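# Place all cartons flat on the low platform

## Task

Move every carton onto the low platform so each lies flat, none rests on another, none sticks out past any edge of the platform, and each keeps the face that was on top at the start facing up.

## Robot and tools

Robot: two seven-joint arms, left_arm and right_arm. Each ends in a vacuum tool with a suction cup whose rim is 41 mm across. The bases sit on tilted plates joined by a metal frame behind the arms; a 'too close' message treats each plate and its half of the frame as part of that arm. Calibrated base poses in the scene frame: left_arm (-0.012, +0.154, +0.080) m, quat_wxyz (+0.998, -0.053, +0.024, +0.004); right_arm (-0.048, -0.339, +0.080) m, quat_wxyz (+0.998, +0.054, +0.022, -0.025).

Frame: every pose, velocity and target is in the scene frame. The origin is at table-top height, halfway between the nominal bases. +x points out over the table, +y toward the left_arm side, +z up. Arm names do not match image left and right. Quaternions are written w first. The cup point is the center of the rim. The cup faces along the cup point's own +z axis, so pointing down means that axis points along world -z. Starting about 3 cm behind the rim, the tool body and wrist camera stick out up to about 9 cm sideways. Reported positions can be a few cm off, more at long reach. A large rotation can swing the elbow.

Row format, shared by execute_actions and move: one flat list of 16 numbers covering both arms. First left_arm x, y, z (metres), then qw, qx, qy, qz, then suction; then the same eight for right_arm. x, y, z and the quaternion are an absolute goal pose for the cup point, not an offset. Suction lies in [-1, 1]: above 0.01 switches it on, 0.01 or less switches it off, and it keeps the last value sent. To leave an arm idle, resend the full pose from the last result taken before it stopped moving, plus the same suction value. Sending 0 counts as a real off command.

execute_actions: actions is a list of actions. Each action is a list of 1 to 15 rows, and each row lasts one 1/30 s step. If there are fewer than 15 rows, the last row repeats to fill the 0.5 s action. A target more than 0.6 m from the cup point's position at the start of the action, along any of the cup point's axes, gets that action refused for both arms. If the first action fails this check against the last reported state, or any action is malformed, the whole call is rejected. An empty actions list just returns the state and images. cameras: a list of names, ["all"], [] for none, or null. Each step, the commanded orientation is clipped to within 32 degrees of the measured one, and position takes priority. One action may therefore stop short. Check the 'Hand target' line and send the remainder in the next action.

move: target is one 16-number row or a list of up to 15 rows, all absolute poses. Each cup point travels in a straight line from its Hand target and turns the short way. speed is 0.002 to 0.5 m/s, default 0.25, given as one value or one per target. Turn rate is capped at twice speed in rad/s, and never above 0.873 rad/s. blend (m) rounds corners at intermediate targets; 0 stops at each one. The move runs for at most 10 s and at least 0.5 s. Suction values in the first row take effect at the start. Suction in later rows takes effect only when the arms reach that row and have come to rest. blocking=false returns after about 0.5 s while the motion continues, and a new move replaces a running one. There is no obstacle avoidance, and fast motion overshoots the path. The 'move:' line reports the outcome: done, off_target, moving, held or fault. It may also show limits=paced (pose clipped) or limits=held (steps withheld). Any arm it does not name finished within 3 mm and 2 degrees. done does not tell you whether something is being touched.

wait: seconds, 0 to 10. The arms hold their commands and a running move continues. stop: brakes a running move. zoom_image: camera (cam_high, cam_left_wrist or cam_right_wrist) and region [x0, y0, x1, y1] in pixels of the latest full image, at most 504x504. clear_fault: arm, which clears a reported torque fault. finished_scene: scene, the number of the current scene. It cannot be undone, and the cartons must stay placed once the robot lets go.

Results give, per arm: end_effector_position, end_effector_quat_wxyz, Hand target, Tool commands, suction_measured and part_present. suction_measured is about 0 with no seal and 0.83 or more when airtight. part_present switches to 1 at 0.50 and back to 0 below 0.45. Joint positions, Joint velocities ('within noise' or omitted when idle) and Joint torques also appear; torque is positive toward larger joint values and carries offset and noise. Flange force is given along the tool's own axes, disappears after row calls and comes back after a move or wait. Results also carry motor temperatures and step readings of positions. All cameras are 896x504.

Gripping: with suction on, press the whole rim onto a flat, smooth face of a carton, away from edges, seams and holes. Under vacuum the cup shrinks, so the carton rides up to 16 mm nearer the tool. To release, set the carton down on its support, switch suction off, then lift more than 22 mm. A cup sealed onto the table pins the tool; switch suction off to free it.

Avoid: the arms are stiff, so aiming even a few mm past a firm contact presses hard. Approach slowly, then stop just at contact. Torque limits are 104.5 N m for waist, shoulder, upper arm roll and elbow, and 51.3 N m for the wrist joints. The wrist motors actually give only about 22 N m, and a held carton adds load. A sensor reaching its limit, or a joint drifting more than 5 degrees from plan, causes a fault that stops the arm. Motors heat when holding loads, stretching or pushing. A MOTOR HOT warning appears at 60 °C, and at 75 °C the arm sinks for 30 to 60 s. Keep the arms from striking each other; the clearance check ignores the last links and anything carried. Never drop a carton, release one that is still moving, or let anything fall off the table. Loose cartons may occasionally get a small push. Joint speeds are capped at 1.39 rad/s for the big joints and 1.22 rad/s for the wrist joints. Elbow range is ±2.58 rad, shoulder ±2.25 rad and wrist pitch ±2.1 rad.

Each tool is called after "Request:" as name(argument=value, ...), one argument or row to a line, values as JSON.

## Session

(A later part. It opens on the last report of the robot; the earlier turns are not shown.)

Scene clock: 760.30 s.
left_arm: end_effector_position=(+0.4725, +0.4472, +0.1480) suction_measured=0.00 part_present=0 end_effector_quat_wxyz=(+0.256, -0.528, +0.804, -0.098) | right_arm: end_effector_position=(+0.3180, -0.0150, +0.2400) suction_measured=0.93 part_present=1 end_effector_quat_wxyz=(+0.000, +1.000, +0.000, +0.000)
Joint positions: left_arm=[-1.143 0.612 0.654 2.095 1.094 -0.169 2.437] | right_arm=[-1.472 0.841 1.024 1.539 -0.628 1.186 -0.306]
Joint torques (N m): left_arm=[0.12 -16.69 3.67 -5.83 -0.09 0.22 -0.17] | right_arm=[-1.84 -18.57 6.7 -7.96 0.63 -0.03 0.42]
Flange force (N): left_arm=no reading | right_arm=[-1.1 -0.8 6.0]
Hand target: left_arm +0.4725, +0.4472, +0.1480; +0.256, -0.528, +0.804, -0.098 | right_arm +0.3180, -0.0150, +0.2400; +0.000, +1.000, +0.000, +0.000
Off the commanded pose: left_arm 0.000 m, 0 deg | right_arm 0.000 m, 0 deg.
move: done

Request:
move(
  target=[
    [0.4725, 0.4472, 0.1480, 0.256, -0.528, 0.804, -0.098, 0, 0.366, -0.236, 0.24, 0, 0.99972, 0.02356, 0, 1],
    [0.4725, 0.4472, 0.1480, 0.256, -0.528, 0.804, -0.098, 0, 0.366, -0.236, 0.135, 0, 0.99972, 0.02356, 0, 1],
    [0.4725, 0.4472, 0.1480, 0.256, -0.528, 0.804, -0.098, 0, 0.366, -0.236, 0.1185, 0, 0.99972, 0.02356, 0, 1],
  ],
  speed=[0.25, 0.15, 0.04],
  cameras=["cam_right_wrist", "cam_high"],
)

Scene clock: 769.23 s.
left_arm: end_effector_position=(+0.4725, +0.4472, +0.1480) suction_measured=0.00 part_present=0 end_effector_quat_wxyz=(+0.256, -0.528, +0.804, -0.098) | right_arm: end_effector_position=(+0.3660, -0.2360, +0.1185) suction_measured=0.93 part_present=1 end_effector_quat_wxyz=(+0.000, +1.000, +0.024, +0.000)
Joint positions: left_arm=[-1.143 0.612 0.654 2.095 1.094 -0.169 2.437] | right_arm=[-0.999 0.812 0.856 1.941 -0.737 0.729 0.358]
Joint torques (N m): left_arm=[0.08 -16.72 3.67 -5.8 -0.09 0.21 -0.17] | right_arm=[-1.86 -16.6 5.37 -5.25 0.73 0.03 0.46]
Flange force (N): left_arm=no reading | right_arm=[-1.3 -1.5 6.8]
Hand target: left_arm +0.4725, +0.4472, +0.1480; +0.256, -0.528, +0.804, -0.098 | right_arm +0.3660, -0.2360, +0.1185; +0.000, +1.000, +0.024, +0.000
Off the commanded pose: left_arm 0.000 m, 0 deg | right_arm 0.000 m, 0 deg.
move: done
Images, in order (width x height): cam_high 896x504, cam_right_wrist 896x504.

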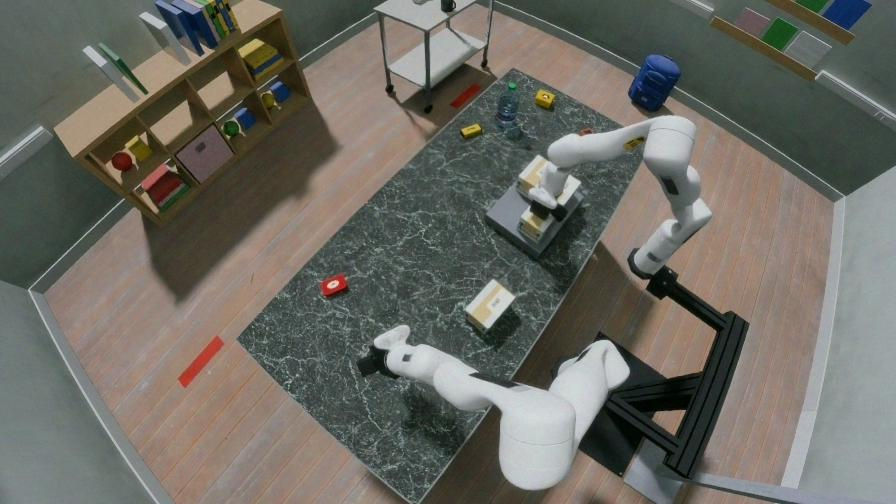

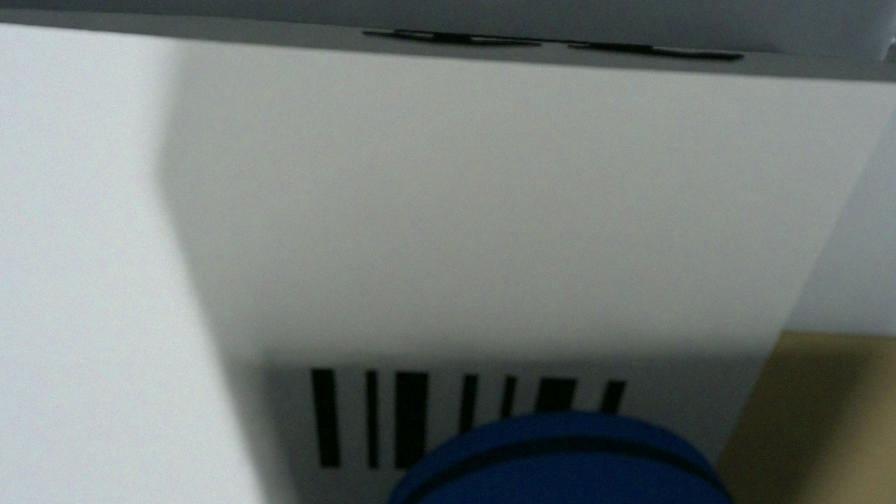

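Request:
zoom_image(
  camera="cam_high",
  region=[470, 140, 610, 270],
)

Scaled by 3.600 from the camera's 896x504 image, which has a finer 1280x720 frame.

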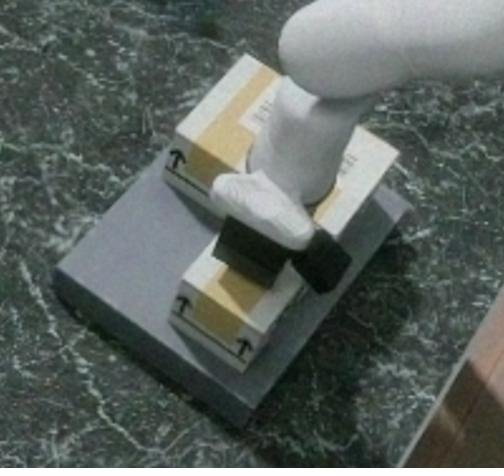

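Request:
move(
  target=[0.4725, 0.4472, 0.1480, 0.256, -0.528, 0.804, -0.098, 0, 0.366, -0.236, 0.117, 0, 0.99972, 0.02356, 0, 1],
  speed=[0.03],
)

Request:
move(
  target=[0.4725, 0.4472, 0.1480, 0.256, -0.528, 0.804, -0.098, 0, 0.366, -0.236, 0.116, 0, 0.99972, 0.02356, 0, 1],
  speed=[0.03],
)

Scene clock: 785.27 s.
left_arm: end_effector_position=(+0.4725, +0.4472, +0.1480) suction_measured=0.00 part_present=0 end_effector_quat_wxyz=(+0.256, -0.528, +0.804, -0.098) | right_arm: end_effector_position=(+0.3660, -0.2360, +0.1170) suction_measured=0.93 part_present=1 end_effector_quat_wxyz=(+0.000, +1.000, +0.024, +0.000)
Joint positions: left_arm=[-1.143 0.612 0.654 2.095 1.094 -0.169 2.437] | right_arm=[-0.997 0.814 0.853 1.942 -0.74 0.725 0.36]
Joint torques (N m): left_arm=[0.1 -16.68 3.62 -5.78 -0.09 0.25 -0.13] | right_arm=[-1.86 -16.61 5.36 -5.21 0.72 0.07 0.42]
Flange force (N): left_arm=no reading | right_arm=[-1.4 -1.4 6.8]
Hand target: left_arm +0.4725, +0.4472, +0.1480; +0.256, -0.528, +0.804, -0.098 | right_arm +0.3660, -0.2360, +0.1170; +0.000, +1.000, +0.024, +0.000
Off the commanded pose: left_arm 0.000 m, 0 deg | right_arm 0.000 m, 0 deg.
move: done

Scene clock: 785.97 s.
left_arm: end_effector_position=(+0.4725, +0.4472, +0.1480) suction_measured=0.00 part_present=0 end_effector_quat_wxyz=(+0.256, -0.528, +0.804, -0.098) | right_arm: end_effector_position=(+0.3660, -0.2360, +0.1160) suction_measured=0.93 part_present=1 end_effector_quat_wxyz=(+0.000, +1.000, +0.024, +0.000)
Joint positions: left_arm=[-1.143 0.612 0.654 2.095 1.094 -0.169 2.437] | right_arm=[-0.995 0.816 0.85 1.942 -0.742 0.723 0.362]
Joint torques (N m): left_arm=[0.07 -16.71 3.63 -5.84 -0.1 0.25 -0.19] | right_arm=[-1.7 -14.49 4.35 -5.13 0.5 -0.32 0.42]
Flange force (N): left_arm=no reading | right_arm=[-3.3 -0.5 -0.4]
Hand target: left_arm +0.4725, +0.4472, +0.1480; +0.256, -0.528, +0.804, -0.098 | right_arm +0.3660, -0.2360, +0.1160; +0.000, +1.000, +0.024, +0.000
Off the commanded pose: left_arm 0.000 m, 0 deg | right_arm 0.000 m, 0 deg.
move: done

Request:
move(
  target=[
    [0.4725, 0.4472, 0.1480, 0.256, -0.528, 0.804, -0.098, 0, 0.366, -0.236, 0.1161, 0, 0.99972, 0.02356, 0, 0],
    [0.4725, 0.4472, 0.1480, 0.256, -0.528, 0.804, -0.098, 0, 0.366, -0.236, 0.126, 0, 0.99972, 0.02356, 0, 0],
    [0.4725, 0.4472, 0.1480, 0.256, -0.528, 0.804, -0.098, 0, 0.366, -0.236, 0.19, 0, 0.99972, 0.02356, 0, 0],
    [0.4725, 0.4472, 0.1480, 0.256, -0.528, 0.804, -0.098, 0, 0.330, 0.115, 0.19, 0, 1, 0, 0, 0],
    [0.4725, 0.4472, 0.1480, 0.256, -0.528, 0.804, -0.098, 0, 0.330, 0.115, 0.14, 0, 1, 0, 0, 0],
  ],
  speed=[0.03, 0.02, 0.1, 0.3, 0.2],
  cameras=["cam_right_wrist", "cam_high"],
)

Scene clock: 802.50 s.
left_arm: end_effector_position=(+0.4725, +0.4472, +0.1480) suction_measured=0.00 part_present=0 end_effector_quat_wxyz=(+0.256, -0.528, +0.804, -0.098) | right_arm: end_effector_position=(+0.3300, +0.1150, +0.1400) suction_measured=0.00 part_present=0 end_effector_quat_wxyz=(+0.000, +1.000, +0.000, +0.000)
Joint positions: left_arm=[-1.143 0.612 0.654 2.095 1.094 -0.169 2.437] | right_arm=[-1.402 1.148 0.888 1.194 -0.748 1.189 -0.501]
Joint torques (N m): left_arm=[0.05 -16.68 3.66 -5.78 -0.08 0.24 -0.21] | right_arm=[-1.86 -22.58 6.39 -6.28 0.66 -0.07 0.43]
Flange force (N): left_arm=no reading | right_arm=[-1.6 0.0 1.1]
Hand target: left_arm +0.4725, +0.4472, +0.1480; +0.256, -0.528, +0.804, -0.098 | right_arm +0.3300, +0.1150, +0.1400; +0.000, +1.000, +0.000, +0.000
Off the commanded pose: left_arm 0.000 m, 0 deg | right_arm 0.000 m, 0 deg.
move: done
Images, in order (width x height): cam_high 896x504, cam_right_wrist 896x504.

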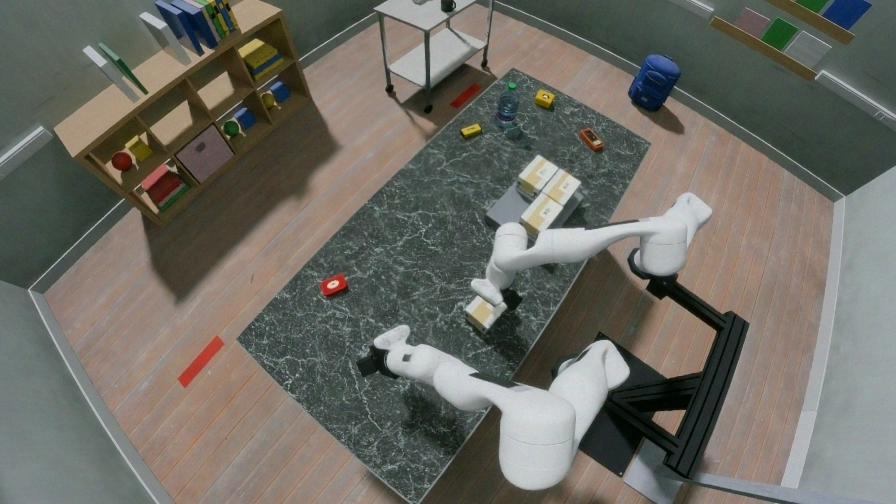

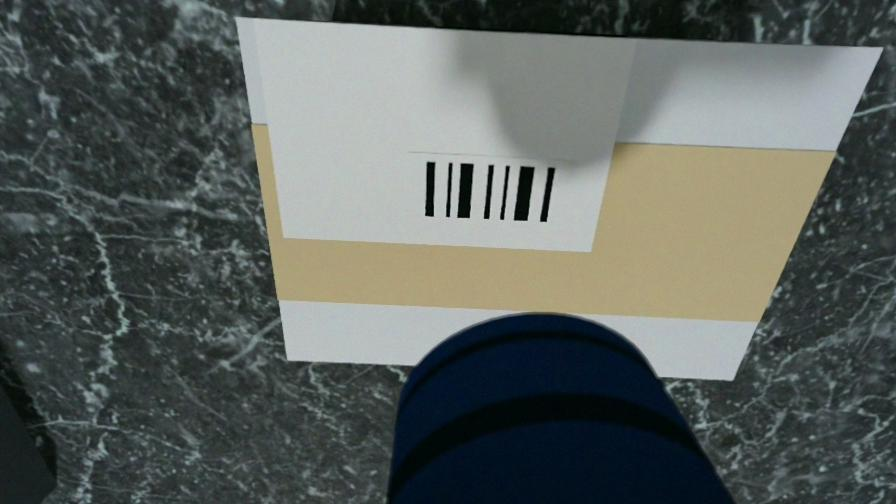

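Request:
move(
  target=[
    [0.4725,0.4472,0.1480,0.256,-0.528,0.804,-0.098,0,0.330,0.122,0.093,0,1,0,0,1],
    [0.4725,0.4472,0.1480,0.256,-0.528,0.804,-0.098,0,0.330,0.122,0.0845,0,1,0,0,1],
    [0.4725,0.4472,0.1480,0.256,-0.528,0.804,-0.098,0,0.330,0.122,0.083,0,1,0,0,1],
    [0.4725,0.4472,0.1480,0.256,-0.528,0.804,-0.098,0,0.330,0.122,0.25,0,1,0,0,1],
  ],
  speed=[0.15,0.03,0.004,0.15],
  cameras=[],
)

Scene clock: 828.20 s.
left_arm: end_effector_position=(+0.4725, +0.4472, +0.1480) suction_measured=0.00 part_present=0 end_effector_quat_wxyz=(+0.256, -0.528, +0.804, -0.098) | right_arm: end_effector_position=(+0.3300, +0.1220, +0.2500) suction_measured=0.93 part_present=1 end_effector_quat_wxyz=(+0.000, +1.000, +0.000, +0.000)
Joint positions: left_arm=[-1.143 0.612 0.654 2.095 1.094 -0.169 2.437] | right_arm=[-1.4 1.041 0.948 1.022 -0.675 1.428 -0.588]
Joint torques (N m): left_arm=[0.11 -16.66 3.64 -5.87 -0.09 0.23 -0.19] | right_arm=[-2.12 -24.62 6.53 -8.15 0.62 -0.07 0.44]
Flange force (N): left_arm=no reading | right_arm=[-1.4 -0.2 5.2]
Hand target: left_arm +0.4725, +0.4472, +0.1480; +0.256, -0.528, +0.804, -0.098 | right_arm +0.3300, +0.1220, +0.2500; +0.000, +1.000, +0.000, +0.000
Off the commanded pose: left_arm 0.000 m, 0 deg | right_arm 0.000 m, 0 deg.
move: done
No camera images: "cameras" was empty.

Request:
move(
  target=[
    [0.4725,0.4472,0.1480,0.256,-0.528,0.804,-0.098,0,0.464,-0.239,0.25,0,0.99972,0.02356,0,1],
    [0.4725,0.4472,0.1480,0.256,-0.528,0.804,-0.098,0,0.464,-0.239,0.135,0,0.99972,0.02356,0,1],
    [0.4725,0.4472,0.1480,0.256,-0.528,0.804,-0.098,0,0.464,-0.239,0.1185,0,0.99972,0.02356,0,1],
  ],
  speed=[0.25,0.15,0.04],
  cameras=["cam_right_wrist","cam_high"],
)

Scene clock: 838.07 s.
left_arm: end_effector_position=(+0.4725, +0.4472, +0.1480) suction_measured=0.00 part_present=0 end_effector_quat_wxyz=(+0.256, -0.528, +0.804, -0.098) | right_arm: end_effector_position=(+0.4640, -0.2390, +0.1185) suction_measured=0.93 part_present=1 end_effector_quat_wxyz=(+0.000, +1.000, +0.024, +0.000)
Joint positions: left_arm=[-1.143 0.612 0.654 2.095 1.094 -0.169 2.437] | right_arm=[-0.844 0.938 0.85 1.602 -0.7 0.916 0.307]
Joint torques (N m): left_arm=[0.08 -16.68 3.68 -5.83 -0.11 0.24 -0.21] | right_arm=[-2.28 -20.47 6.37 -6.34 0.75 0.08 0.43]
Flange force (N): left_arm=no reading | right_arm=[-1.3 -1.2 5.8]
Hand target: left_arm +0.4725, +0.4472, +0.1480; +0.256, -0.528, +0.804, -0.098 | right_arm +0.4640, -0.2390, +0.1185; +0.000, +1.000, +0.024, +0.000
Off the commanded pose: left_arm 0.000 m, 0 deg | right_arm 0.000 m, 0 deg.
move: done
Images, in order (width x height): cam_high 896x504, cam_right_wrist 896x504.

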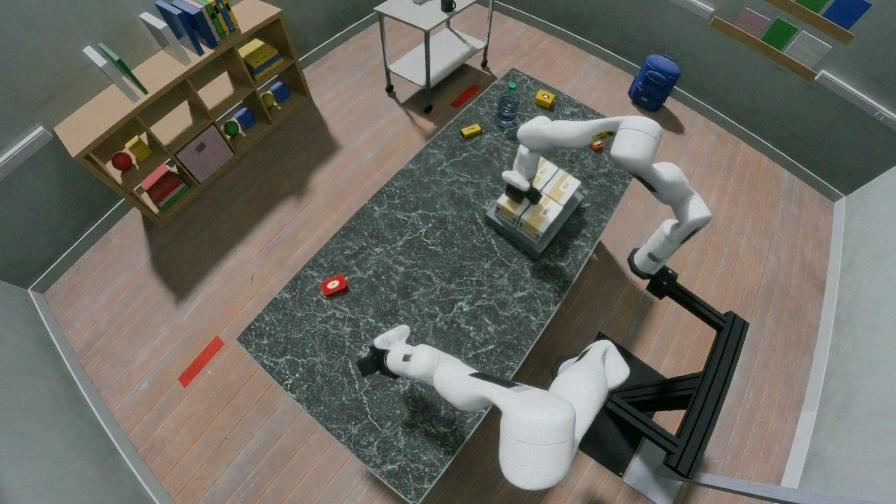

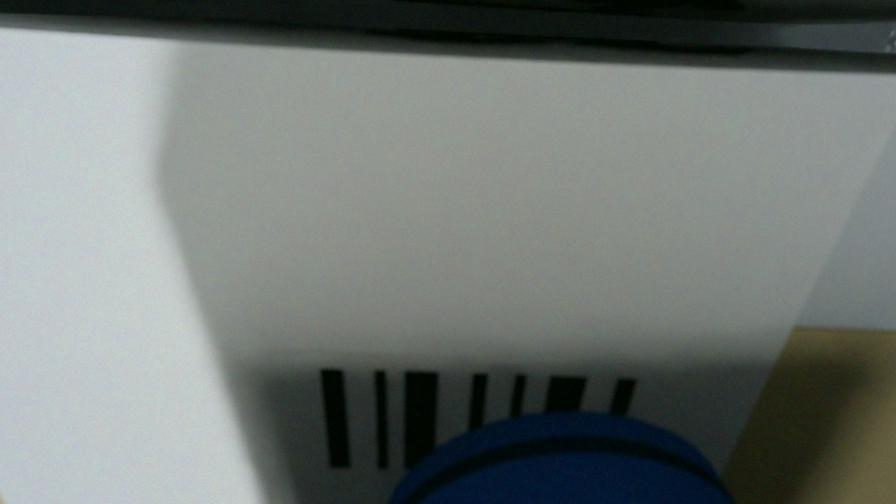

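Request:
move(
  target=[0.4725,0.4472,0.1480,0.256,-0.528,0.804,-0.098,0,0.464,-0.239,0.1172,0,0.99972,0.02356,0,1],
  speed=0.02,
  cameras=[],
)

Request:
move(
  target=[0.4725,0.4472,0.1480,0.256,-0.528,0.804,-0.098,0,0.464,-0.239,0.1163,0,0.99972,0.02356,0,1],
  speed=0.02,
  cameras=[],
)

Scene clock: 846.20 s.
left_arm: end_effector_position=(+0.4725, +0.4472, +0.1480) suction_measured=0.00 part_present=0 end_effector_quat_wxyz=(+0.256, -0.528, +0.804, -0.098) | right_arm: end_effector_position=(+0.4640, -0.2390, +0.1172) suction_measured=0.93 part_present=1 end_effector_quat_wxyz=(+0.000, +1.000, +0.024, +0.000)
Joint positions: left_arm=[-1.143 0.612 0.654 2.095 1.094 -0.169 2.437] | right_arm=[-0.843 0.94 0.848 1.603 -0.701 0.913 0.309]
Joint torques (N m): left_arm=[0.11 -16.7 3.67 -5.8 -0.12 0.24 -0.15] | right_arm=[-2.33 -19.57 5.84 -6.11 0.63 -0.02 0.45]
Flange force (N): left_arm=no reading | right_arm=[-1.5 -0.8 3.4]
Hand target: left_arm +0.4725, +0.4472, +0.1480; +0.256, -0.528, +0.804, -0.098 | right_arm +0.4640, -0.2390, +0.1172; +0.000, +1.000, +0.024, +0.000
Off the commanded pose: left_arm 0.000 m, 0 deg | right_arm 0.000 m, 0 deg.
move: done
No camera images: "cameras" was empty.

Scene clock: 846.90 s.
left_arm: end_effector_position=(+0.4725, +0.4472, +0.1480) suction_measured=0.00 part_present=0 end_effector_quat_wxyz=(+0.256, -0.528, +0.804, -0.098) | right_arm: end_effector_position=(+0.4640, -0.2390, +0.1163) suction_measured=0.93 part_present=1 end_effector_quat_wxyz=(+0.000, +1.000, +0.024, +0.000)
Joint positions: left_arm=[-1.143 0.612 0.654 2.095 1.094 -0.169 2.437] | right_arm=[-0.842 0.941 0.847 1.603 -0.702 0.911 0.309]
Joint torques (N m): left_arm=[0.07 -16.72 3.65 -5.82 -0.09 0.19 -0.16] | right_arm=[-1.26 -12.52 3.33 -5.87 -0.09 -1.84 0.4]
Flange force (N): left_arm=no reading | right_arm=[-8.5 0.5 -15.4]
Hand target: left_arm +0.4725, +0.4472, +0.1480; +0.256, -0.528, +0.804, -0.098 | right_arm +0.4640, -0.2390, +0.1163; +0.000, +1.000, +0.024, +0.000
Off the commanded pose: left_arm 0.000 m, 0 deg | right_arm 0.000 m, 0 deg.
move: done
No camera images: "cameras" was empty.

Contact. Release, and go to the overview pose.

Request:
move(
  target=[
    [0.4725,0.4472,0.1480,0.256,-0.528,0.804,-0.098,0,0.464,-0.239,0.1168,0,0.99972,0.02356,0,0],
    [0.4725,0.4472,0.1480,0.256,-0.528,0.804,-0.098,0,0.464,-0.239,0.126,0,0.99972,0.02356,0,0],
    [0.4725,0.4472,0.1480,0.256,-0.528,0.804,-0.098,0,0.464,-0.239,0.2,0,0.99972,0.02356,0,0],
    [0.4725,0.4472,0.1480,0.256,-0.528,0.804,-0.098,0,0.35,-0.30,0.40,0,1,0,0,0],
  ],
  speed=[0.03,0.02,0.1,0.3],
  cameras=["cam_high","cam_right_wrist"],
)

Scene clock: 859.13 s.
left_arm: end_effector_position=(+0.4725, +0.4472, +0.1480) suction_measured=0.00 part_present=0 end_effector_quat_wxyz=(+0.256, -0.528, +0.804, -0.098) | right_arm: end_effector_position=(+0.3500, -0.3000, +0.4000) suction_measured=0.00 part_present=0 end_effector_quat_wxyz=(+0.000, +1.000, +0.000, +0.000)
Joint positions: left_arm=[-1.143 0.612 0.654 2.095 1.094 -0.169 2.437] | right_arm=[-1.289 0.356 1.263 1.573 -0.233 1.417 0.029]
Joint torques (N m): left_arm=[0.09 -16.62 3.69 -5.84 -0.08 0.25 -0.19] | right_arm=[-1.24 -7.71 2.95 -8.77 0.64 -0.07 0.41]
Flange force (N): left_arm=no reading | right_arm=[1.2 -2.0 1.3]
Hand target: left_arm +0.4725, +0.4472, +0.1480; +0.256, -0.528, +0.804, -0.098 | right_arm +0.3500, -0.3000, +0.4000; +0.000, +1.000, +0.000, +0.000
Off the commanded pose: left_arm 0.000 m, 0 deg | right_arm 0.000 m, 0 deg.
move: done
Images, in order (width x height): cam_high 896x504, cam_right_wrist 896x504.

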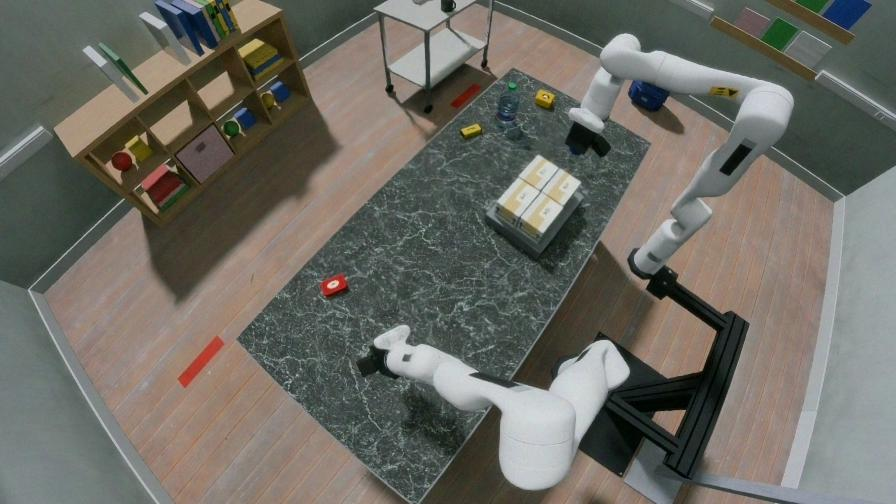

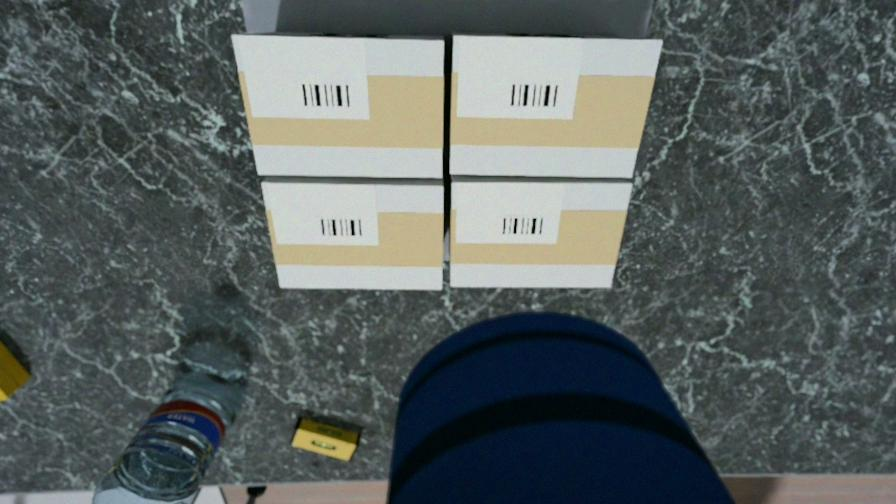

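Request:
finished_scene(
  scene=1,
)

The scene is finished: the task was done.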